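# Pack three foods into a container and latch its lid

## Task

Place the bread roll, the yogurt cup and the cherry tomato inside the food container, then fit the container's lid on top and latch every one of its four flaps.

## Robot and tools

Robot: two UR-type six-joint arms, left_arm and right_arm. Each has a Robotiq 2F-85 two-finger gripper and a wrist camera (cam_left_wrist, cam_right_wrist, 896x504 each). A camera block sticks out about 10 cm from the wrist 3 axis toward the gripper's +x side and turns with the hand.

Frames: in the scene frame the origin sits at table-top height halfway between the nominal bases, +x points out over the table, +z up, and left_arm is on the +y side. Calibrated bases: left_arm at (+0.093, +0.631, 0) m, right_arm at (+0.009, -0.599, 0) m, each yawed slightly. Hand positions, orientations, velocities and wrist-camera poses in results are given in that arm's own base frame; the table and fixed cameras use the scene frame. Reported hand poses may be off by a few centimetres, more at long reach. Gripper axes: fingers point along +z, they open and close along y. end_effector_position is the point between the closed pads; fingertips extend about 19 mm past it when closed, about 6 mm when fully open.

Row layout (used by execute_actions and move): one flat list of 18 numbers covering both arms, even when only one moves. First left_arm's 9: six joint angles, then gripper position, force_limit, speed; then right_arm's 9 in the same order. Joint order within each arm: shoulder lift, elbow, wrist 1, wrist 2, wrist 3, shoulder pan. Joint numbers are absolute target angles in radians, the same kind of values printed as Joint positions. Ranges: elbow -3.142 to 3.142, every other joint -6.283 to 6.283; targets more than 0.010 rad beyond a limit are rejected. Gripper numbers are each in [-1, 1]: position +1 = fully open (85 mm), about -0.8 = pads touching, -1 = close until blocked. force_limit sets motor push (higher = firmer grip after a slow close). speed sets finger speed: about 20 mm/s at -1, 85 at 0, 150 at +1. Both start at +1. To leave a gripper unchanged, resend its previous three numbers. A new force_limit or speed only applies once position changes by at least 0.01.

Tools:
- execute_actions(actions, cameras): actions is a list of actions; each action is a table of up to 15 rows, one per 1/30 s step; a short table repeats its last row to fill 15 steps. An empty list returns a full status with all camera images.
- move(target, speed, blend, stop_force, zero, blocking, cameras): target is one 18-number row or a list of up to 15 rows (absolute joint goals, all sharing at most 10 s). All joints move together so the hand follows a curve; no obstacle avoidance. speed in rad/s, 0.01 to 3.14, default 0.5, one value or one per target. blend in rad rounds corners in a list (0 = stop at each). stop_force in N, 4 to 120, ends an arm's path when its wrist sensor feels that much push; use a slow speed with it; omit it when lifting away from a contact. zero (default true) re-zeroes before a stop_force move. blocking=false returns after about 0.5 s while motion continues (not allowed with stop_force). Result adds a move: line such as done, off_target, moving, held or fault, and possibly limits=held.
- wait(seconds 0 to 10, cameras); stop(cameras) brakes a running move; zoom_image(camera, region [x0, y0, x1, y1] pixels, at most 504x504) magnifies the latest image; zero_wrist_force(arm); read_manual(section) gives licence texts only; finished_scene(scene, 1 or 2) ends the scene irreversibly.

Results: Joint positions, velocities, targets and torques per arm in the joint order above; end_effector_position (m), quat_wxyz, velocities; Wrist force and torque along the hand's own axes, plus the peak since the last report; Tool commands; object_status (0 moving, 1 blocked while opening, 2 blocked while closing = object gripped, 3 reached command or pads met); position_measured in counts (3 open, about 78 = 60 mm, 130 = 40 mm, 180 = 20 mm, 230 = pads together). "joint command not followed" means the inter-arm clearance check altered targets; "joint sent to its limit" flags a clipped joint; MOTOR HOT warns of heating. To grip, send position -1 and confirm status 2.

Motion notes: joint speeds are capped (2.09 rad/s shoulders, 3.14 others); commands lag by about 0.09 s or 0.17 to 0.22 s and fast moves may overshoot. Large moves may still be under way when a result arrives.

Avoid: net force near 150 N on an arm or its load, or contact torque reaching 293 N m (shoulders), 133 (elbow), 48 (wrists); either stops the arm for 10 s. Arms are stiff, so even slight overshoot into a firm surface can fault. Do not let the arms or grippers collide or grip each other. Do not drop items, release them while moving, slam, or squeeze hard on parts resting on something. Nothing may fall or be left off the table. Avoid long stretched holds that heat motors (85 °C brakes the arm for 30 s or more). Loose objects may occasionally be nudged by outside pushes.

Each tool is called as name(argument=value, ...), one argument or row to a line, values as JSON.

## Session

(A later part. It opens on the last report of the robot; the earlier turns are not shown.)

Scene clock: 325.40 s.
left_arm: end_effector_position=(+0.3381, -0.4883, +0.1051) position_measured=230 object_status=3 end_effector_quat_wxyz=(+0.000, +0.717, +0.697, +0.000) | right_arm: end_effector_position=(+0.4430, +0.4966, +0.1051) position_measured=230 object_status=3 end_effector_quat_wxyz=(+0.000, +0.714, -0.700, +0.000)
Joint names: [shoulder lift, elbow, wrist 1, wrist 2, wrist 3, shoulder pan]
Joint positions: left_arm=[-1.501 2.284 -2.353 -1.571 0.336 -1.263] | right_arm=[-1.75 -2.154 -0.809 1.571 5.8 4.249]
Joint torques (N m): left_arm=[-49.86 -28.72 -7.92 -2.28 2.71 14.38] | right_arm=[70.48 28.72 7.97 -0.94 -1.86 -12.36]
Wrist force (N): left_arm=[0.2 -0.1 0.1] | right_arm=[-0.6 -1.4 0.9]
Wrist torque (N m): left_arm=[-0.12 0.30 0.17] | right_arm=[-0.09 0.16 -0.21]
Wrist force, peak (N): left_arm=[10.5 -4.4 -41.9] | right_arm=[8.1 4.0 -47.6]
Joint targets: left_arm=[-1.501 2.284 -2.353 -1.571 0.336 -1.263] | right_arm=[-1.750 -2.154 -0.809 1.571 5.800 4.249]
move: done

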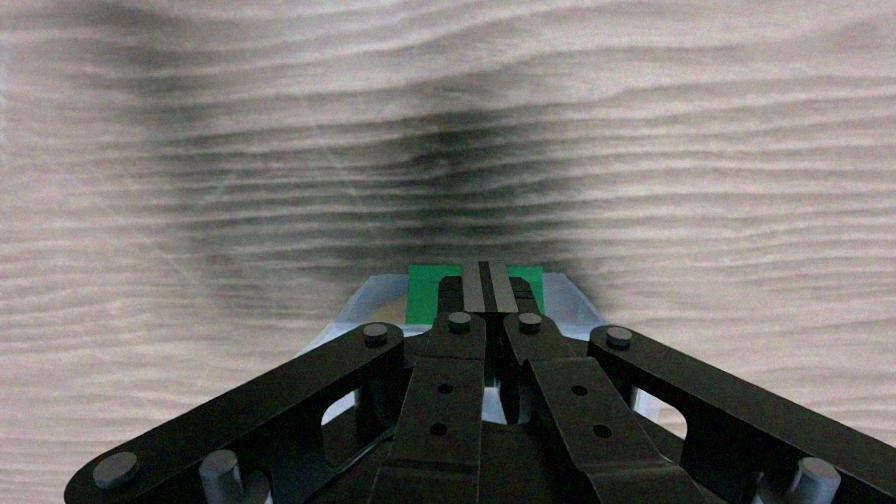

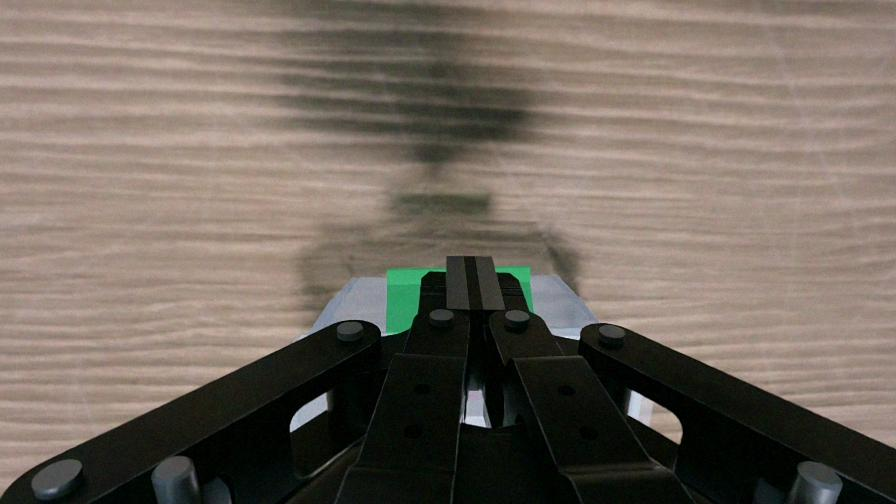

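move(
  target=[-1.4214,2.3182,-2.4677,-1.571,0.3360,-1.2627,-1,-1,-1,-1.8199,-2.1854,-0.7071,1.571,5.7995,4.2487,-1,-1,-1],
  speed=0.05,
  stop_force=50,
  cameras=["all"],
)

move(
  target=[-1.4108,2.3049,-2.4649,-1.571,0.3309,-1.2678,-1,-1,-1,-1.8289,-2.1728,-0.7108,1.571,5.8058,4.2550,-1,-1,-1],
  speed=0.015,
  stop_force=50,
  cameras=["all"],
)

Scene clock: 328.70 s.
left_arm: end_effector_position=(+0.3381, -0.4883, +0.0561) position_measured=230 object_status=3 end_effector_quat_wxyz=(+0.000, +0.717, +0.697, +0.000) | right_arm: end_effector_position=(+0.4429, +0.4965, +0.0560) position_measured=230 object_status=3 end_effector_quat_wxyz=(+0.000, +0.714, -0.700, +0.000)
Joint names: [shoulder lift, elbow, wrist 1, wrist 2, wrist 3, shoulder pan]
Joint positions: left_arm=[-1.421 2.318 -2.468 -1.571 0.336 -1.263] | right_arm=[-1.82 -2.185 -0.707 1.571 5.799 4.249]
Joint torques (N m): left_arm=[-29.81 -24.78 -7.42 -2.09 2.94 10.66] | right_arm=[47.5 25.08 7.55 -0.37 -1.64 -7.49]
Wrist force (N): left_arm=[0.2 -0.2 0.6] | right_arm=[-0.5 -1.4 0.7]
Wrist torque (N m): left_arm=[-0.12 0.31 0.18] | right_arm=[-0.04 0.17 -0.24]
Wrist force, peak (N): left_arm=[3.4 -0.2 -5.5] | right_arm=[-0.3 -2.0 1.2]
Joint targets: left_arm=[-1.421 2.318 -2.468 -1.571 0.336 -1.263] | right_arm=[-1.820 -2.185 -0.707 1.571 5.800 4.249]
move: done

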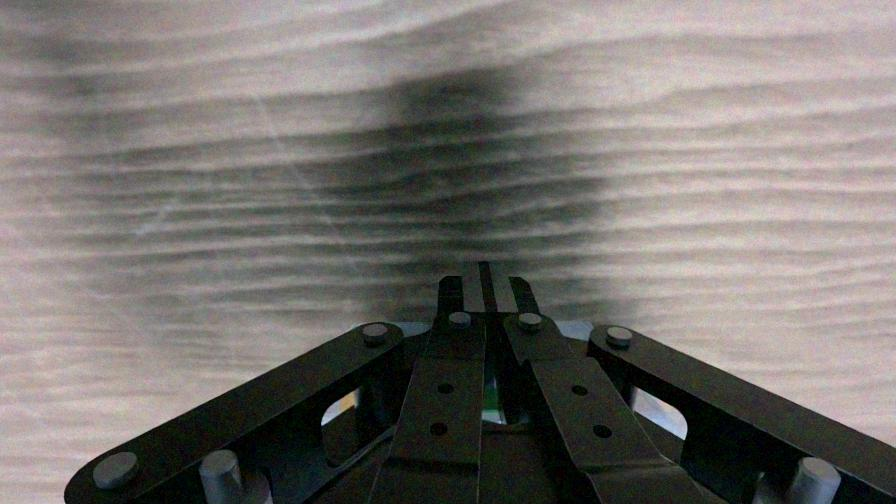

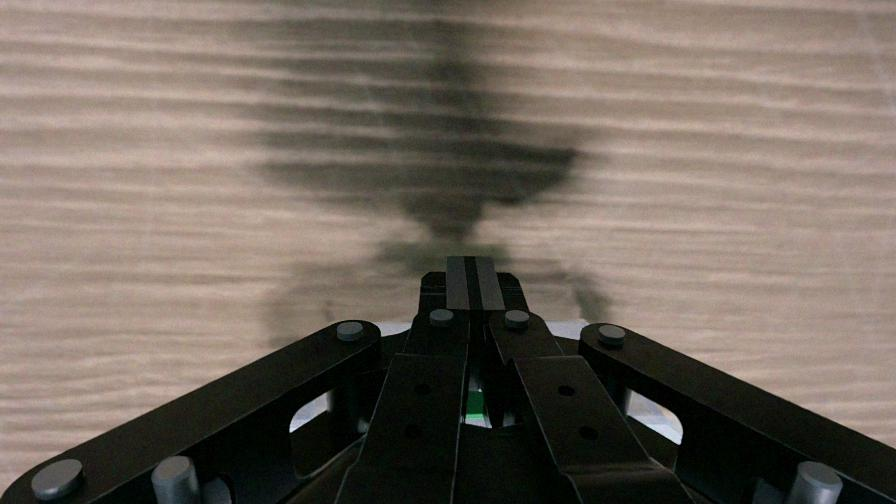

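Scene clock: 330.63 s.
left_arm: end_effector_position=(+0.3378, -0.4972, +0.0560) position_measured=230 object_status=3 end_effector_quat_wxyz=(+0.000, +0.717, +0.697, +0.000) | right_arm: end_effector_position=(+0.4428, +0.5054, +0.0560) position_measured=230 object_status=3 end_effector_quat_wxyz=(+0.000, +0.714, -0.700, +0.000)
Joint names: [shoulder lift, elbow, wrist 1, wrist 2, wrist 3, shoulder pan]
Joint positions: left_arm=[-1.411 2.305 -2.465 -1.571 0.331 -1.268] | right_arm=[-1.829 -2.173 -0.711 1.571 5.806 4.255]
Joint torques (N m): left_arm=[-29.61 -54.65 -12.99 -2.1 -3.11 -25.21] | right_arm=[49.24 59.39 13.51 3.72 1.43 29.13]
Wrist force (N): left_arm=[28.1 0.0 -4.4] | right_arm=[23.9 -1.1 -3.2]
Wrist torque (N m): left_arm=[-0.14 0.53 0.29] | right_arm=[0.03 0.57 -0.38]
Wrist force, peak (N): left_arm=[28.1 0.0 -4.4] | right_arm=[24.9 -1.3 -3.9]
Joint targets: left_arm=[-1.411 2.305 -2.465 -1.571 0.331 -1.268] | right_arm=[-1.829 -2.173 -0.711 1.571 5.806 4.255]
move: done

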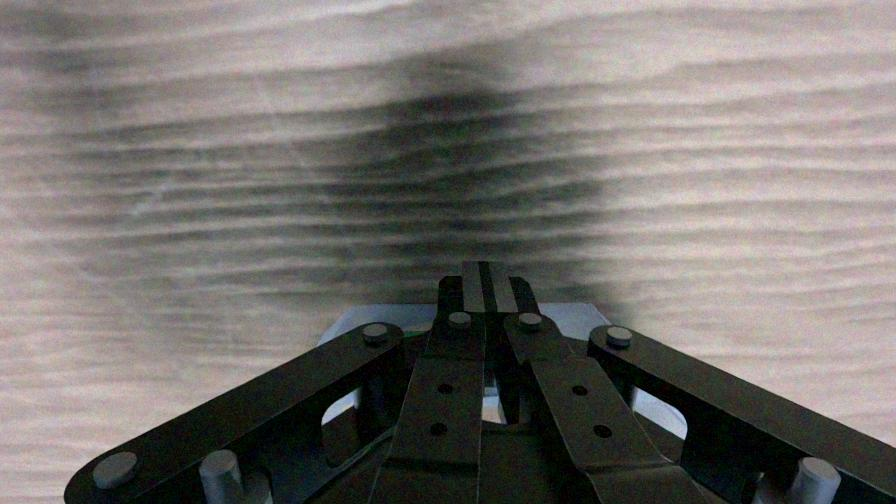

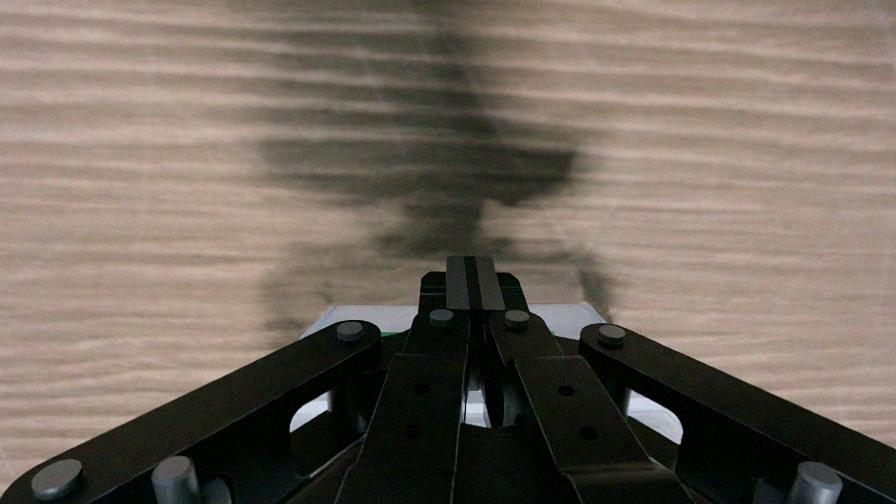

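move(
  target=[-1.4073,2.3005,-2.4640,-1.571,0.3292,-1.2695,-1,-1,-1,-1.8319,-2.1686,-0.7120,1.571,5.8079,4.2571,-1,-1,-1],
  speed=0.012,
  stop_force=30,
  cameras=["all"],
)

Scene clock: 332.20 s.
left_arm: end_effector_position=(+0.3378, -0.4983, +0.0560) position_measured=230 object_status=3 end_effector_quat_wxyz=(+0.000, +0.717, +0.697, +0.000) | right_arm: end_effector_position=(+0.4428, +0.5066, +0.0559) position_measured=230 object_status=3 end_effector_quat_wxyz=(+0.000, +0.714, -0.700, +0.000)
Joint names: [shoulder lift, elbow, wrist 1, wrist 2, wrist 3, shoulder pan]
Joint positions: left_arm=[-1.409 2.303 -2.465 -1.571 0.33 -1.268] | right_arm=[-1.83 -2.171 -0.711 1.571 5.807 4.256]
Joint torques (N m): left_arm=[-50.38 -56.04 -20.22 -3.69 1.75 -4.17] | right_arm=[69.41 55.78 21.08 8.24 -1.76 11.52]
Wrist force (N): left_arm=[57.7 -0.1 -13.8] | right_arm=[55.4 -0.7 -12.9]
Wrist torque (N m): left_arm=[-0.09 0.81 0.28] | right_arm=[0.01 0.98 -0.40]
Wrist force, peak (N): left_arm=[62.9 -0.1 -16.3] | right_arm=[59.5 -1.2 -16.1]
Joint targets: left_arm=[-1.409 2.303 -2.465 -1.571 0.330 -1.268] | right_arm=[-1.830 -2.171 -0.711 1.571 5.807 4.256]
move: contact (left_arm, right_arm)

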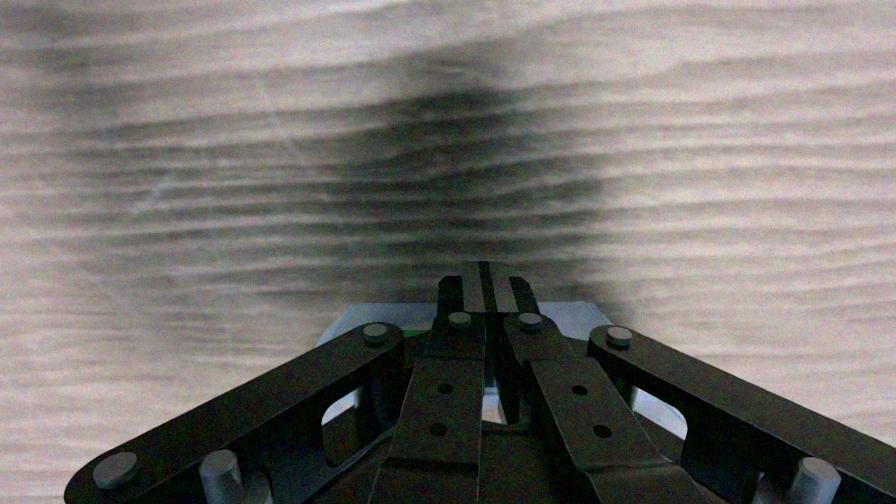

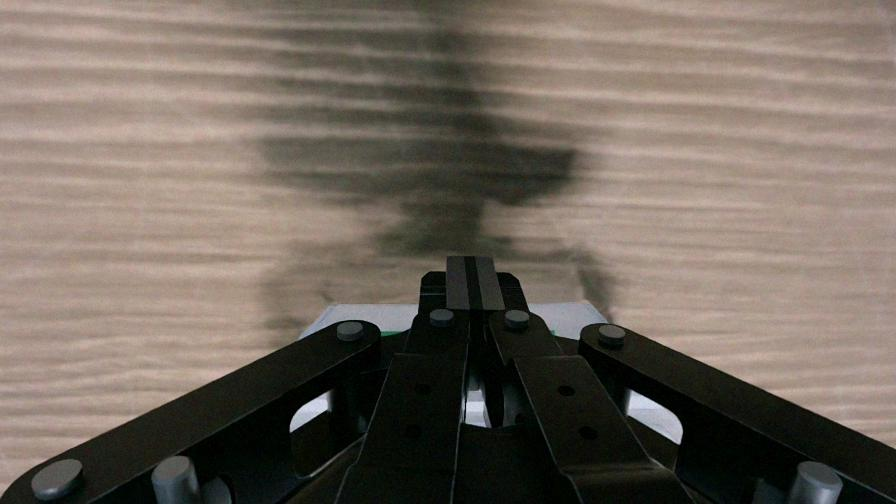

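move(
  target=[
    [-1.4214,2.3182,-2.4677,-1.571,0.3360,-1.2627,-1,-1,-1,-1.8199,-2.1854,-0.7071,1.571,5.7995,4.2487,-1,-1,-1],
    [-1.5013,2.2837,-2.3533,-1.571,0.3360,-1.2627,-1,-1,-1,-1.7496,-2.1542,-0.8086,1.571,5.7995,4.2487,-1,-1,-1],
    [-1.6097,2.1809,-2.1420,-1.571,0.3306,-1.2681,-1,-1,-1,-1.6525,-2.0571,-1.0029,1.571,5.8041,4.2533,-1,-1,-1],
  ],
  speed=[0.05,0.2,0.3],
  blend=[0.002,0.02,0],
  cameras=["all"],
)

Scene clock: 334.47 s.
left_arm: end_effector_position=(+0.3381, -0.4987, +0.1999) position_measured=230 object_status=3 end_effector_quat_wxyz=(+0.000, +0.717, +0.697, +0.000) | right_arm: end_effector_position=(+0.4448, +0.5070, +0.1999) position_measured=230 object_status=3 end_effector_quat_wxyz=(+0.000, +0.714, -0.700, +0.000)
Joint names: [shoulder lift, elbow, wrist 1, wrist 2, wrist 3, shoulder pan]
Joint positions: left_arm=[-1.61 2.181 -2.142 -1.571 0.331 -1.268] | right_arm=[-1.653 -2.057 -1.003 1.571 5.804 4.253]
Joint torques (N m): left_arm=[-44.09 -49.38 -0.02 -1.72 -2.64 -14.82] | right_arm=[62.71 53.39 2.53 -1.68 1.95 17.58]
Wrist force (N): left_arm=[0.2 -0.3 0.3] | right_arm=[-1.1 -1.4 0.2]
Wrist torque (N m): left_arm=[-0.15 0.31 0.30] | right_arm=[-0.11 0.26 -0.32]
Wrist force, peak (N): left_arm=[57.6 -0.4 -14.4] | right_arm=[56.3 -0.5 -13.4]
Joint targets: left_arm=[-1.610 2.181 -2.142 -1.571 0.331 -1.268] | right_arm=[-1.652 -2.057 -1.003 1.571 5.804 4.253]
move: done

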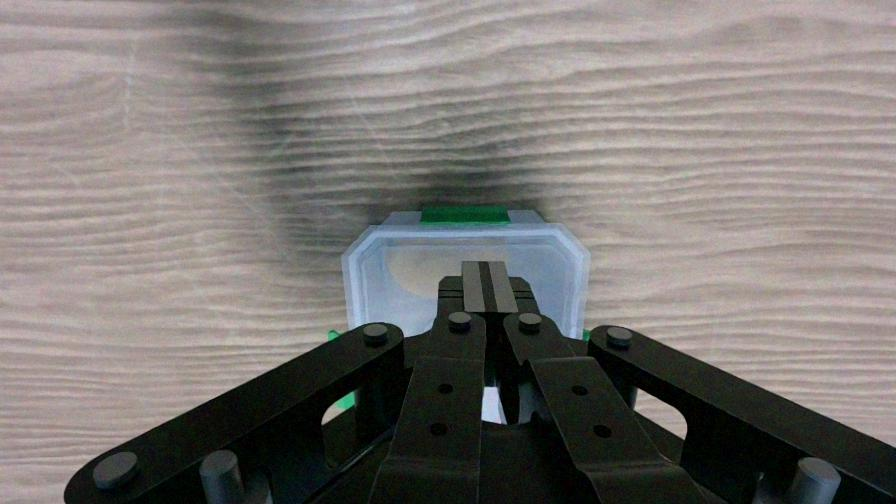

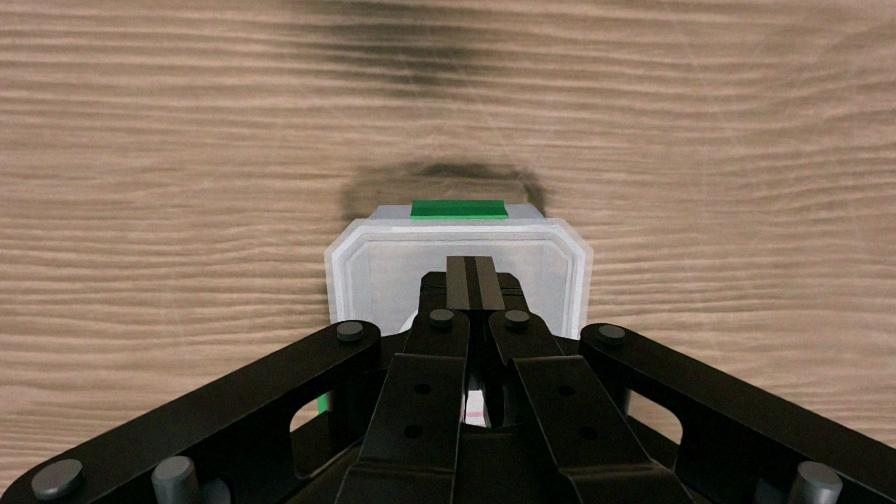

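zoom_image(
  camera="cam_right_wrist",
  region=[340, 160, 580, 295],
)

zoom_image(
  camera="cam_left_wrist",
  region=[340, 160, 580, 295],
)

Scaled by 2.100 from the camera's 896x504 image, which has a finer 1280x720 frame.

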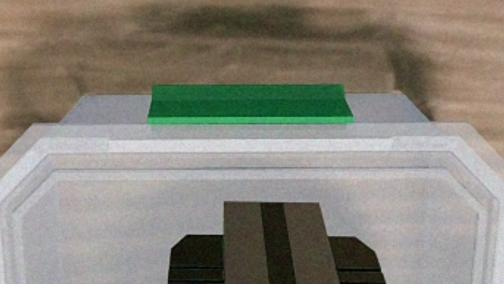

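Scaled by 2.100 from the camera's 896x504 image, which has a finer 1280x720 frame.

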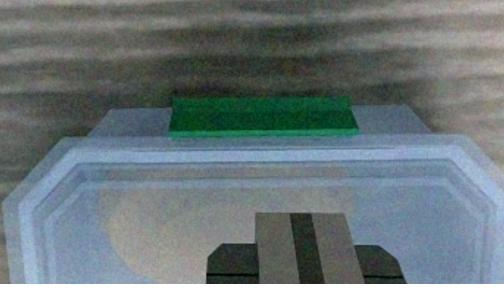

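move(
  target=[-1.4059,2.0559,-2.4922,-1.7002,2.0051,-1.1468,-1,-1,-1,-1.6645,-2.1434,-0.6184,1.6624,4.4108,4.4177,-1,-1,-1],
  speed=0.6,
  cameras=["all"],
)

Scene clock: 341.63 s.
left_arm: end_effector_position=(+0.4324, -0.6238, +0.2001) position_measured=230 object_status=3 end_effector_quat_wxyz=(+0.149, +0.989, -0.014, -0.002) | right_arm: end_effector_position=(+0.3455, +0.6281, +0.2000) position_measured=230 object_status=3 end_effector_quat_wxyz=(-0.149, +0.989, +0.010, -0.001)
Joint names: [shoulder lift, elbow, wrist 1, wrist 2, wrist 3, shoulder pan]
Joint positions: left_arm=[-1.406 2.056 -2.492 -1.7 2.005 -1.147] | right_arm=[-1.664 -2.143 -0.618 1.662 4.411 4.418]
Joint torques (N m): left_arm=[-37.89 -48.1 -8.22 -4.18 2.6 14.59] | right_arm=[42.18 32.37 8.22 1.89 -1.76 18.34]
Wrist force (N): left_arm=[0.3 -0.4 0.1] | right_arm=[-0.9 0.1 0.3]
Wrist torque (N m): left_arm=[-0.05 0.21 0.30] | right_arm=[0.05 0.24 -0.13]
Wrist force, peak (N): left_arm=[0.4 -0.3 0.7] | right_arm=[-1.2 -1.6 0.2]
Joint targets: left_arm=[-1.406 2.056 -2.492 -1.700 2.005 -1.147] | right_arm=[-1.665 -2.143 -0.618 1.662 4.411 4.418]
move: done

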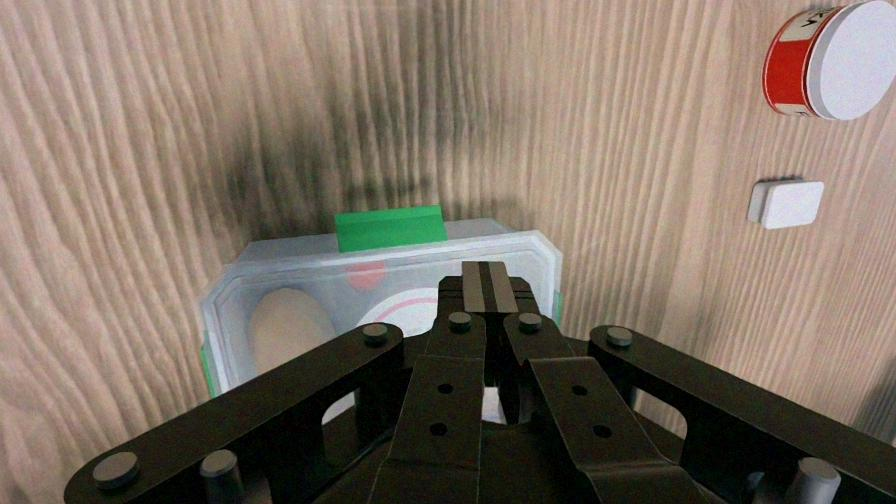

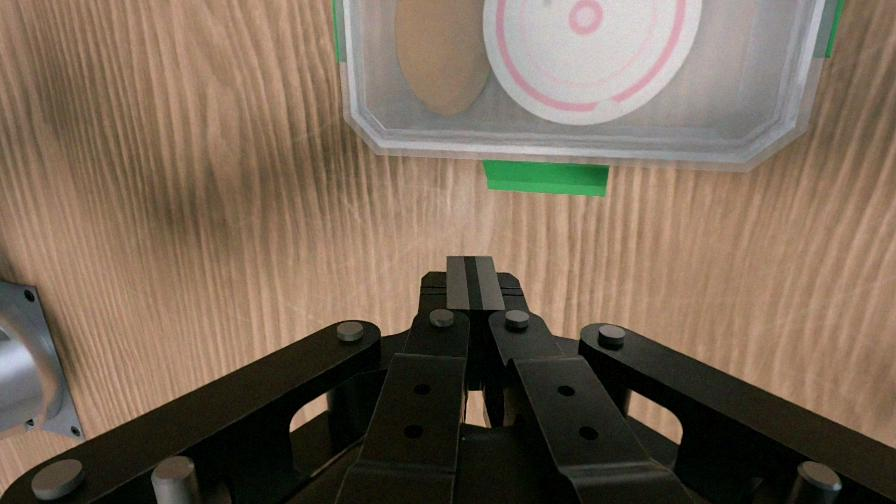

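move(
  target=[-1.2921,2.1190,-2.6692,-1.7002,2.0051,-1.1468,-1,-1,-1,-1.7877,-2.2096,-0.4291,1.6624,4.4108,4.4177,-1,-1,-1],
  speed=0.12,
)

move(
  target=[-1.2118,2.1448,-2.7752,-1.7002,2.0051,-1.1468,-1,-1,-1,-1.8755,-2.2367,-0.3141,1.6624,4.4108,4.4177,-1,-1,-1],
  speed=0.05,
  stop_force=50,
  cameras=["all"],
)

Scene clock: 344.07 s.
left_arm: end_effector_position=(+0.4325, -0.6239, +0.1102) position_measured=230 object_status=3 end_effector_quat_wxyz=(+0.149, +0.989, -0.014, -0.002) | right_arm: end_effector_position=(+0.3455, +0.6281, +0.1102) position_measured=230 object_status=3 end_effector_quat_wxyz=(-0.149, +0.989, +0.010, -0.002)
Joint names: [shoulder lift, elbow, wrist 1, wrist 2, wrist 3, shoulder pan]
Joint positions: left_arm=[-1.292 2.119 -2.669 -1.7 2.005 -1.147] | right_arm=[-1.788 -2.21 -0.429 1.662 4.411 4.418]
Joint torques (N m): left_arm=[-45.88 -28.59 -8.14 -3.11 2.8 11.69] | right_arm=[44.75 25.01 8.29 2.07 -2.43 17.42]
Wrist force (N): left_arm=[0.1 -0.5 0.3] | right_arm=[-0.2 -0.2 0.2]
Wrist torque (N m): left_arm=[-0.12 0.26 0.30] | right_arm=[0.03 0.11 -0.13]
Wrist force, peak (N): left_arm=[-0.1 -1.2 1.1] | right_arm=[-0.1 0.6 1.4]
Joint targets: left_arm=[-1.292 2.119 -2.669 -1.700 2.005 -1.147] | right_arm=[-1.788 -2.210 -0.429 1.662 4.411 4.418]
move: done

Scene clock: 347.27 s.
left_arm: end_effector_position=(+0.4325, -0.6238, +0.0560) position_measured=230 object_status=3 end_effector_quat_wxyz=(+0.149, +0.989, -0.014, -0.002) | right_arm: end_effector_position=(+0.3455, +0.6281, +0.0561) position_measured=230 object_status=3 end_effector_quat_wxyz=(-0.149, +0.989, +0.010, -0.001)
Joint names: [shoulder lift, elbow, wrist 1, wrist 2, wrist 3, shoulder pan]
Joint positions: left_arm=[-1.212 2.145 -2.775 -1.7 2.005 -1.147] | right_arm=[-1.875 -2.237 -0.314 1.662 4.411 4.418]
Joint torques (N m): left_arm=[-47.05 -23.93 -8.22 -2.37 2.95 4.13] | right_arm=[50.11 21.48 8.07 1.84 -2.42 12.68]
Wrist force (N): left_arm=[0.3 -0.7 0.3] | right_arm=[-0.5 0.1 0.0]
Wrist torque (N m): left_arm=[-0.14 0.26 0.30] | right_arm=[0.11 0.10 -0.17]
Wrist force, peak (N): left_arm=[0.1 -0.8 0.5] | right_arm=[0.8 0.1 0.6]
Joint targets: left_arm=[-1.212 2.145 -2.775 -1.700 2.005 -1.147] | right_arm=[-1.875 -2.237 -0.314 1.662 4.411 4.418]
move: done

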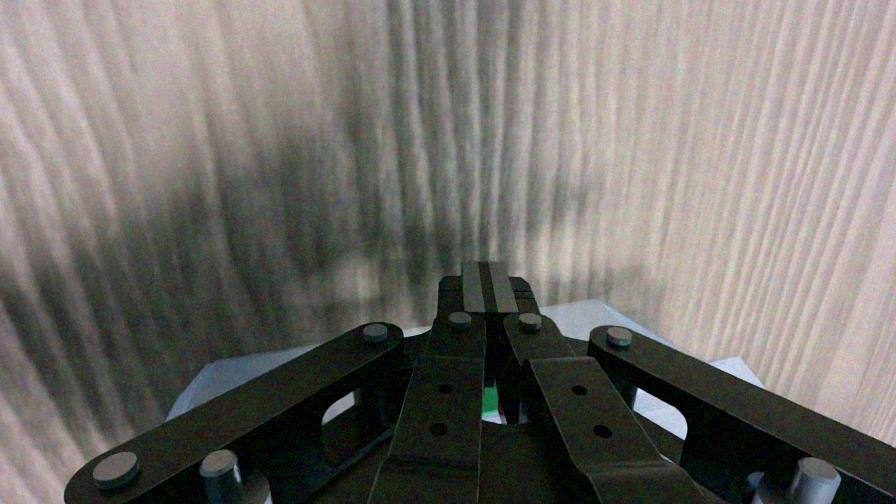

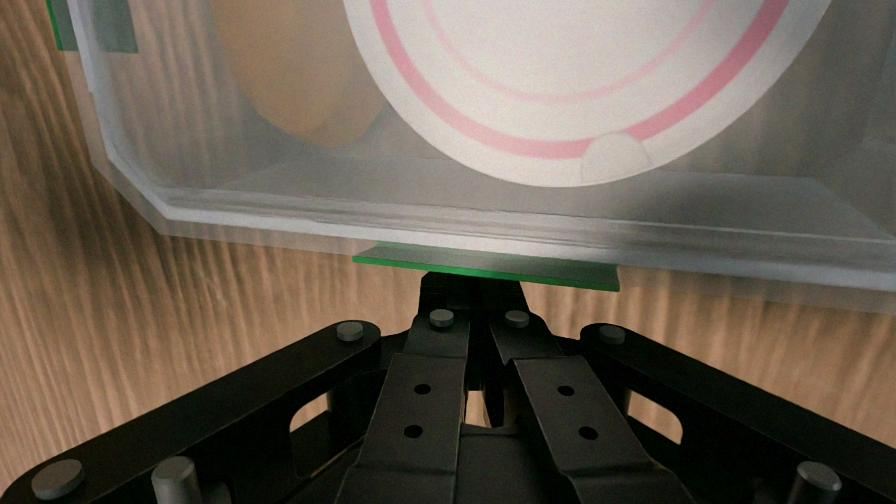

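move(
  target=[-1.2197,2.1581,-2.7824,-1.6964,1.9914,-1.1610,-1,-1,-1,-1.8823,-2.2255,-0.3199,1.6669,4.3953,4.4017,-1,-1,-1],
  speed=0.012,
  stop_force=50,
  cameras=["all"],
)

Scene clock: 349.83 s.
left_arm: end_effector_position=(+0.4241, -0.6236, +0.0562) position_measured=230 object_status=3 end_effector_quat_wxyz=(+0.150, +0.989, -0.014, -0.002) | right_arm: end_effector_position=(+0.3539, +0.6283, +0.0560) position_measured=230 object_status=3 end_effector_quat_wxyz=(-0.149, +0.989, +0.010, -0.002)
Joint names: [shoulder lift, elbow, wrist 1, wrist 2, wrist 3, shoulder pan]
Joint positions: left_arm=[-1.218 2.156 -2.781 -1.697 1.994 -1.158] | right_arm=[-1.881 -2.228 -0.319 1.667 4.398 4.405]
Joint torques (N m): left_arm=[-44.45 -22.42 4.71 -16.59 2.84 -15.85] | right_arm=[73.34 30.71 11.07 -15.19 1.96 -8.45]
Wrist force (N): left_arm=[51.4 3.0 3.0] | right_arm=[-48.2 -3.2 -0.1]
Wrist torque (N m): left_arm=[-0.03 0.91 0.35] | right_arm=[0.20 -0.81 -0.27]
Wrist force, peak (N): left_arm=[58.3 1.9 3.9] | right_arm=[-56.1 -4.1 -2.5]
Joint targets: left_arm=[-1.218 2.156 -2.781 -1.697 1.994 -1.158] | right_arm=[-1.881 -2.228 -0.319 1.667 4.398 4.405]
move: contact (left_arm, right_arm)

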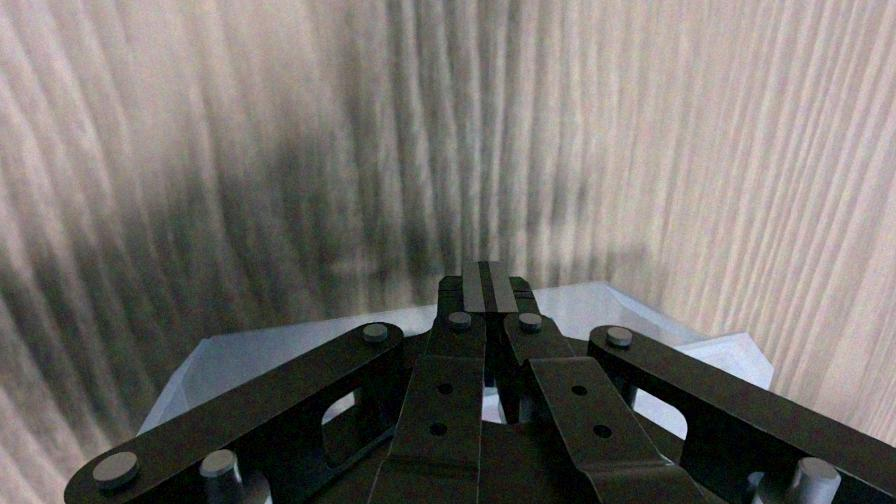

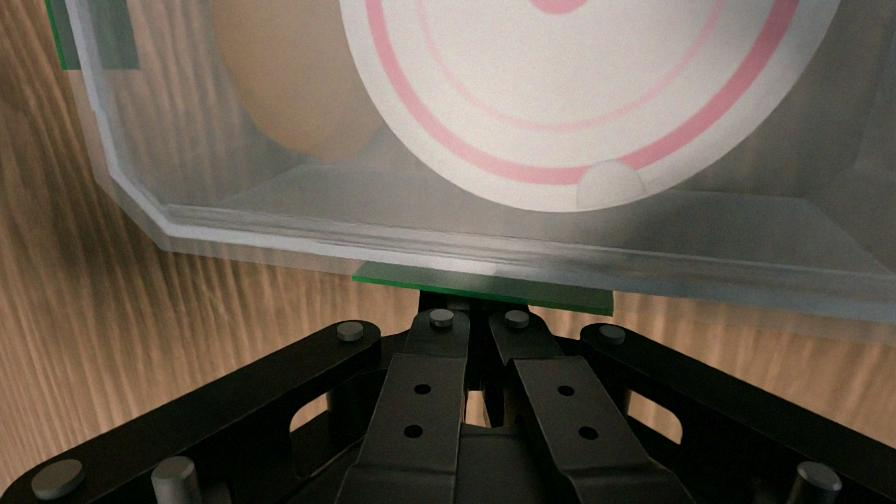

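move(
  target=[
    [-1.2118,2.1448,-2.7752,-1.7002,2.0051,-1.1468,-1,-1,-1,-1.8755,-2.2367,-0.3141,1.6624,4.4108,4.4177,-1,-1,-1],
    [-1.2921,2.1190,-2.6692,-1.7002,2.0051,-1.1468,-1,-1,-1,-1.7877,-2.2096,-0.4291,1.6624,4.4108,4.4177,-1,-1,-1],
  ],
  speed=[0.05,0.2],
  blend=[0.002,0],
  cameras=["all"],
)

Scene clock: 351.27 s.
left_arm: end_effector_position=(+0.4325, -0.6239, +0.1100) position_measured=230 object_status=3 end_effector_quat_wxyz=(+0.149, +0.989, -0.014, -0.002) | right_arm: end_effector_position=(+0.3455, +0.6281, +0.1100) position_measured=230 object_status=3 end_effector_quat_wxyz=(-0.149, +0.989, +0.010, -0.002)
Joint names: [shoulder lift, elbow, wrist 1, wrist 2, wrist 3, shoulder pan]
Joint positions: left_arm=[-1.292 2.119 -2.669 -1.7 2.005 -1.147] | right_arm=[-1.788 -2.21 -0.429 1.662 4.411 4.418]
Joint torques (N m): left_arm=[-63.17 -43.27 -0.73 -3.2 2.94 14.03] | right_arm=[68.23 45.09 2.93 -2.13 1.82 18.85]
Wrist force (N): left_arm=[0.4 -0.4 0.2] | right_arm=[1.0 0.6 -1.1]
Wrist torque (N m): left_arm=[-0.10 0.22 0.30] | right_arm=[0.15 -0.09 -0.25]
Wrist force, peak (N): left_arm=[51.3 2.2 4.0] | right_arm=[-48.6 -3.1 0.3]
Joint targets: left_arm=[-1.292 2.119 -2.669 -1.700 2.005 -1.147] | right_arm=[-1.788 -2.210 -0.429 1.662 4.411 4.418]
move: done

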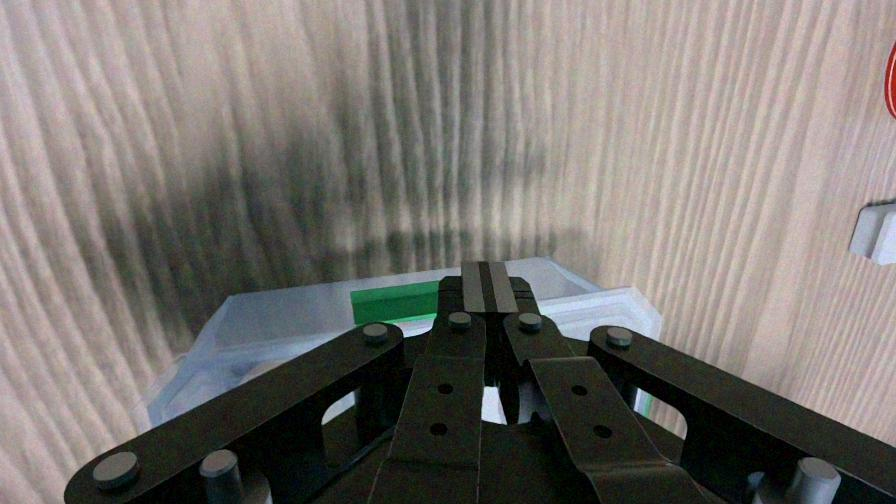

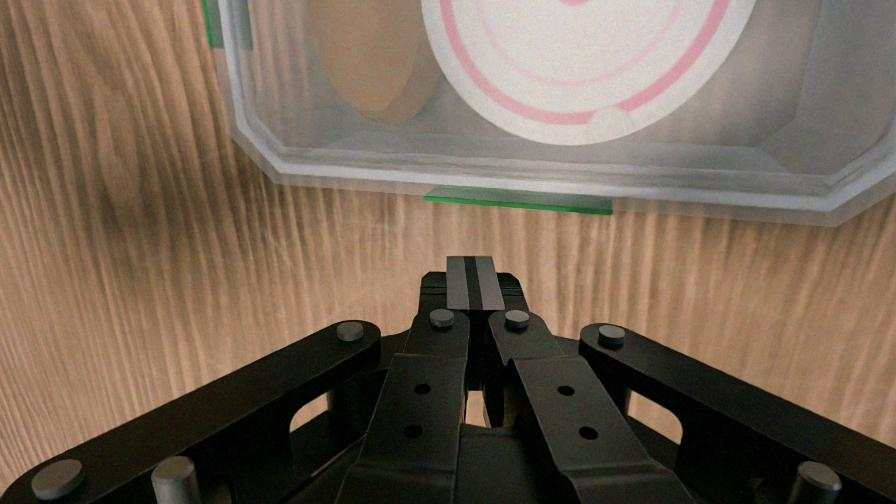

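move(
  target=[
    [-1.4059,2.0559,-2.4922,-1.7002,2.0051,-1.1468,-1,-1,-1,-1.6645,-2.1434,-0.6184,1.6624,4.4108,4.4177,-1,-1,-1],
    [-1.953,1.979,-1.597,-1.571,2.178,-1.002,-1,-1,-1,-2.0632,-2.3816,1.0032,1.571,3.1416,4.39,-1,-1,-1],
  ],
  speed=0.6,
  blend=[0.02,0],
  cameras=["all"],
)

Scene clock: 355.17 s.
left_arm: end_effector_position=(+0.3959, -0.2962, +0.4504) position_measured=230 object_status=3 end_effector_quat_wxyz=(+0.000, +1.000, -0.019, +0.000) | right_arm: end_effector_position=(+0.4019, +0.6538, +0.2000) position_measured=230 object_status=3 end_effector_quat_wxyz=(-0.347, +0.653, +0.470, +0.481)
Joint names: [shoulder lift, elbow, wrist 1, wrist 2, wrist 3, shoulder pan]
Joint positions: left_arm=[-1.953 1.979 -1.597 -1.571 2.178 -1.002] | right_arm=[-2.063 -2.382 1.003 1.571 3.142 4.39]
Joint torques (N m): left_arm=[-21.57 -55.67 -0.66 3.78 2.94 13.79] | right_arm=[50.55 6.34 6.44 -2.41 -1.96 -13.61]
Wrist force (N): left_arm=[0.2 -0.2 0.3] | right_arm=[1.2 -1.0 -0.8]
Wrist torque (N m): left_arm=[-0.16 0.30 0.16] | right_arm=[-0.02 -0.35 0.12]
Wrist force, peak (N): left_arm=[0.1 -1.7 3.0] | right_arm=[0.4 0.1 -3.6]
Joint targets: left_arm=[-1.953 1.979 -1.597 -1.571 2.178 -1.002] | right_arm=[-2.063 -2.382 1.003 1.571 3.142 4.390]
move: done

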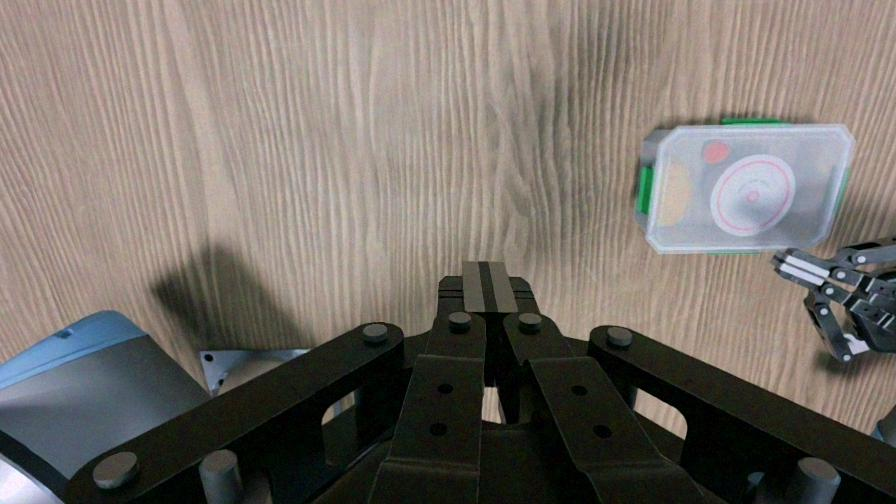

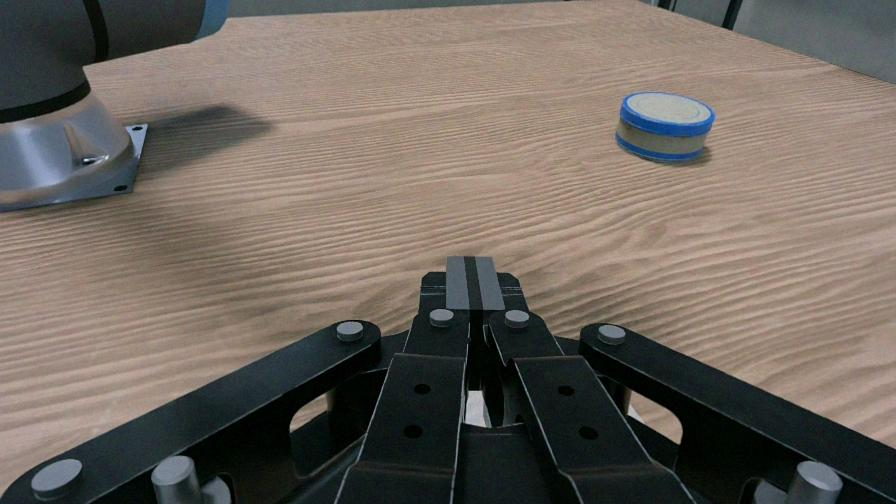

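zoom_image(
  camera="cam_left_wrist",
  region=[600, 90, 896, 290],
)

Scaled by 1.703 from the camera's 896x504 image, which has a finer 1280x720 frame.

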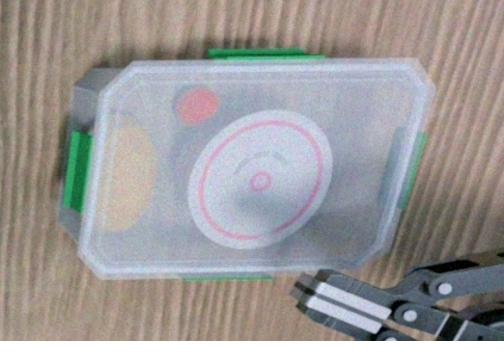

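move(
  target=[-1.4059,2.0559,-2.4922,-1.7002,2.0051,-1.1468,-1,-1,-1,-1.6270,-1.7414,-1.3441,1.571,4.3891,4.3991,-1,-1,-1],
  speed=0.6,
  cameras=["all"],
)

zoom_image(
  camera="cam_left_wrist",
  region=[180, 170, 600, 406],
)

Scene clock: 359.77 s.
left_arm: end_effector_position=(+0.4393, -0.5711, +0.2565) position_measured=230 object_status=3 end_effector_quat_wxyz=(+0.119, +0.993, -0.014, +0.002) | right_arm: end_effector_position=(+0.4049, +0.6817, +0.3177) position_measured=230 object_status=3 end_effector_quat_wxyz=(-0.085, +0.991, +0.095, +0.037)
Joint names: [shoulder lift, elbow, wrist 1, wrist 2, wrist 3, shoulder pan]
Joint positions: left_arm=[-1.516 2.04 -2.311 -1.674 2.04 -1.118] | right_arm=[-1.691 -1.835 -1 1.571 4.206 4.398]
Joint torques (N m): left_arm=[-53.63 -49.95 -1.11 3.06 2.99 14.4] | right_arm=[74.66 59.29 2.27 -0.7 2.16 20.98]
Wrist force (N): left_arm=[0.0 -0.2 0.1] | right_arm=[0.0 -0.7 -1.1]
Wrist torque (N m): left_arm=[-0.06 0.29 0.24] | right_arm=[-0.03 0.08 -0.30]
Wrist force, peak (N): left_arm=[-0.5 1.0 6.1] | right_arm=[2.2 -1.2 -1.1]
Joint targets: left_arm=[-1.517 2.040 -2.311 -1.674 2.040 -1.118] | right_arm=[-1.691 -1.835 -1.000 1.571 4.206 4.398]
move: held (left_arm; a check stopped the path), off_target (right_arm; braked when a check withheld steps of left_arm); limits=held; left_arm: the wrist 1 is farthest, 0.181 rad from its target; right_arm: the wrist 1 is farthest, 0.344 rad from its target
joint command not followed: on one or more control steps a check withheld the commanded joint targets of the left arm, and it was not sent them on those steps.
cause: the commanded joint targets, or the way to them, would bring a part of the robot too close to another arm (this arm's gripper and the right arm's gripper, 9 mm apart when this arm was first held).

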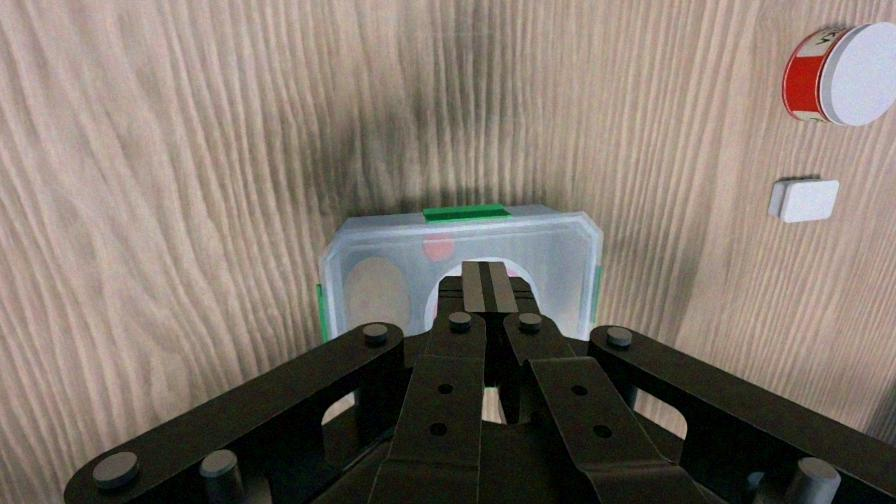

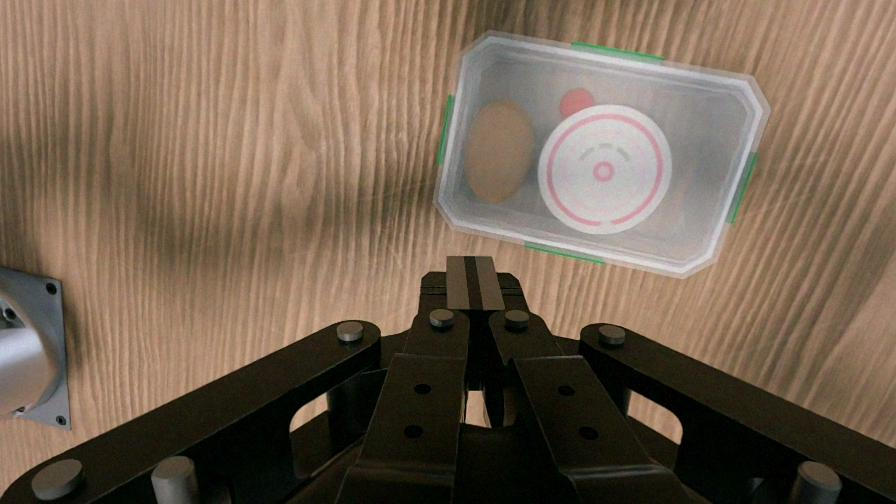

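Scaled by 1.200 from the camera's 896x504 image, which has a finer 1280x720 frame.

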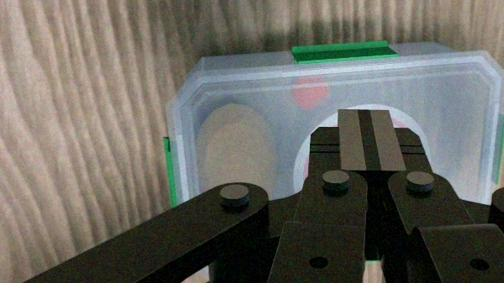

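finished_scene(
  scene=2,
)

The scene is finished: the task was done.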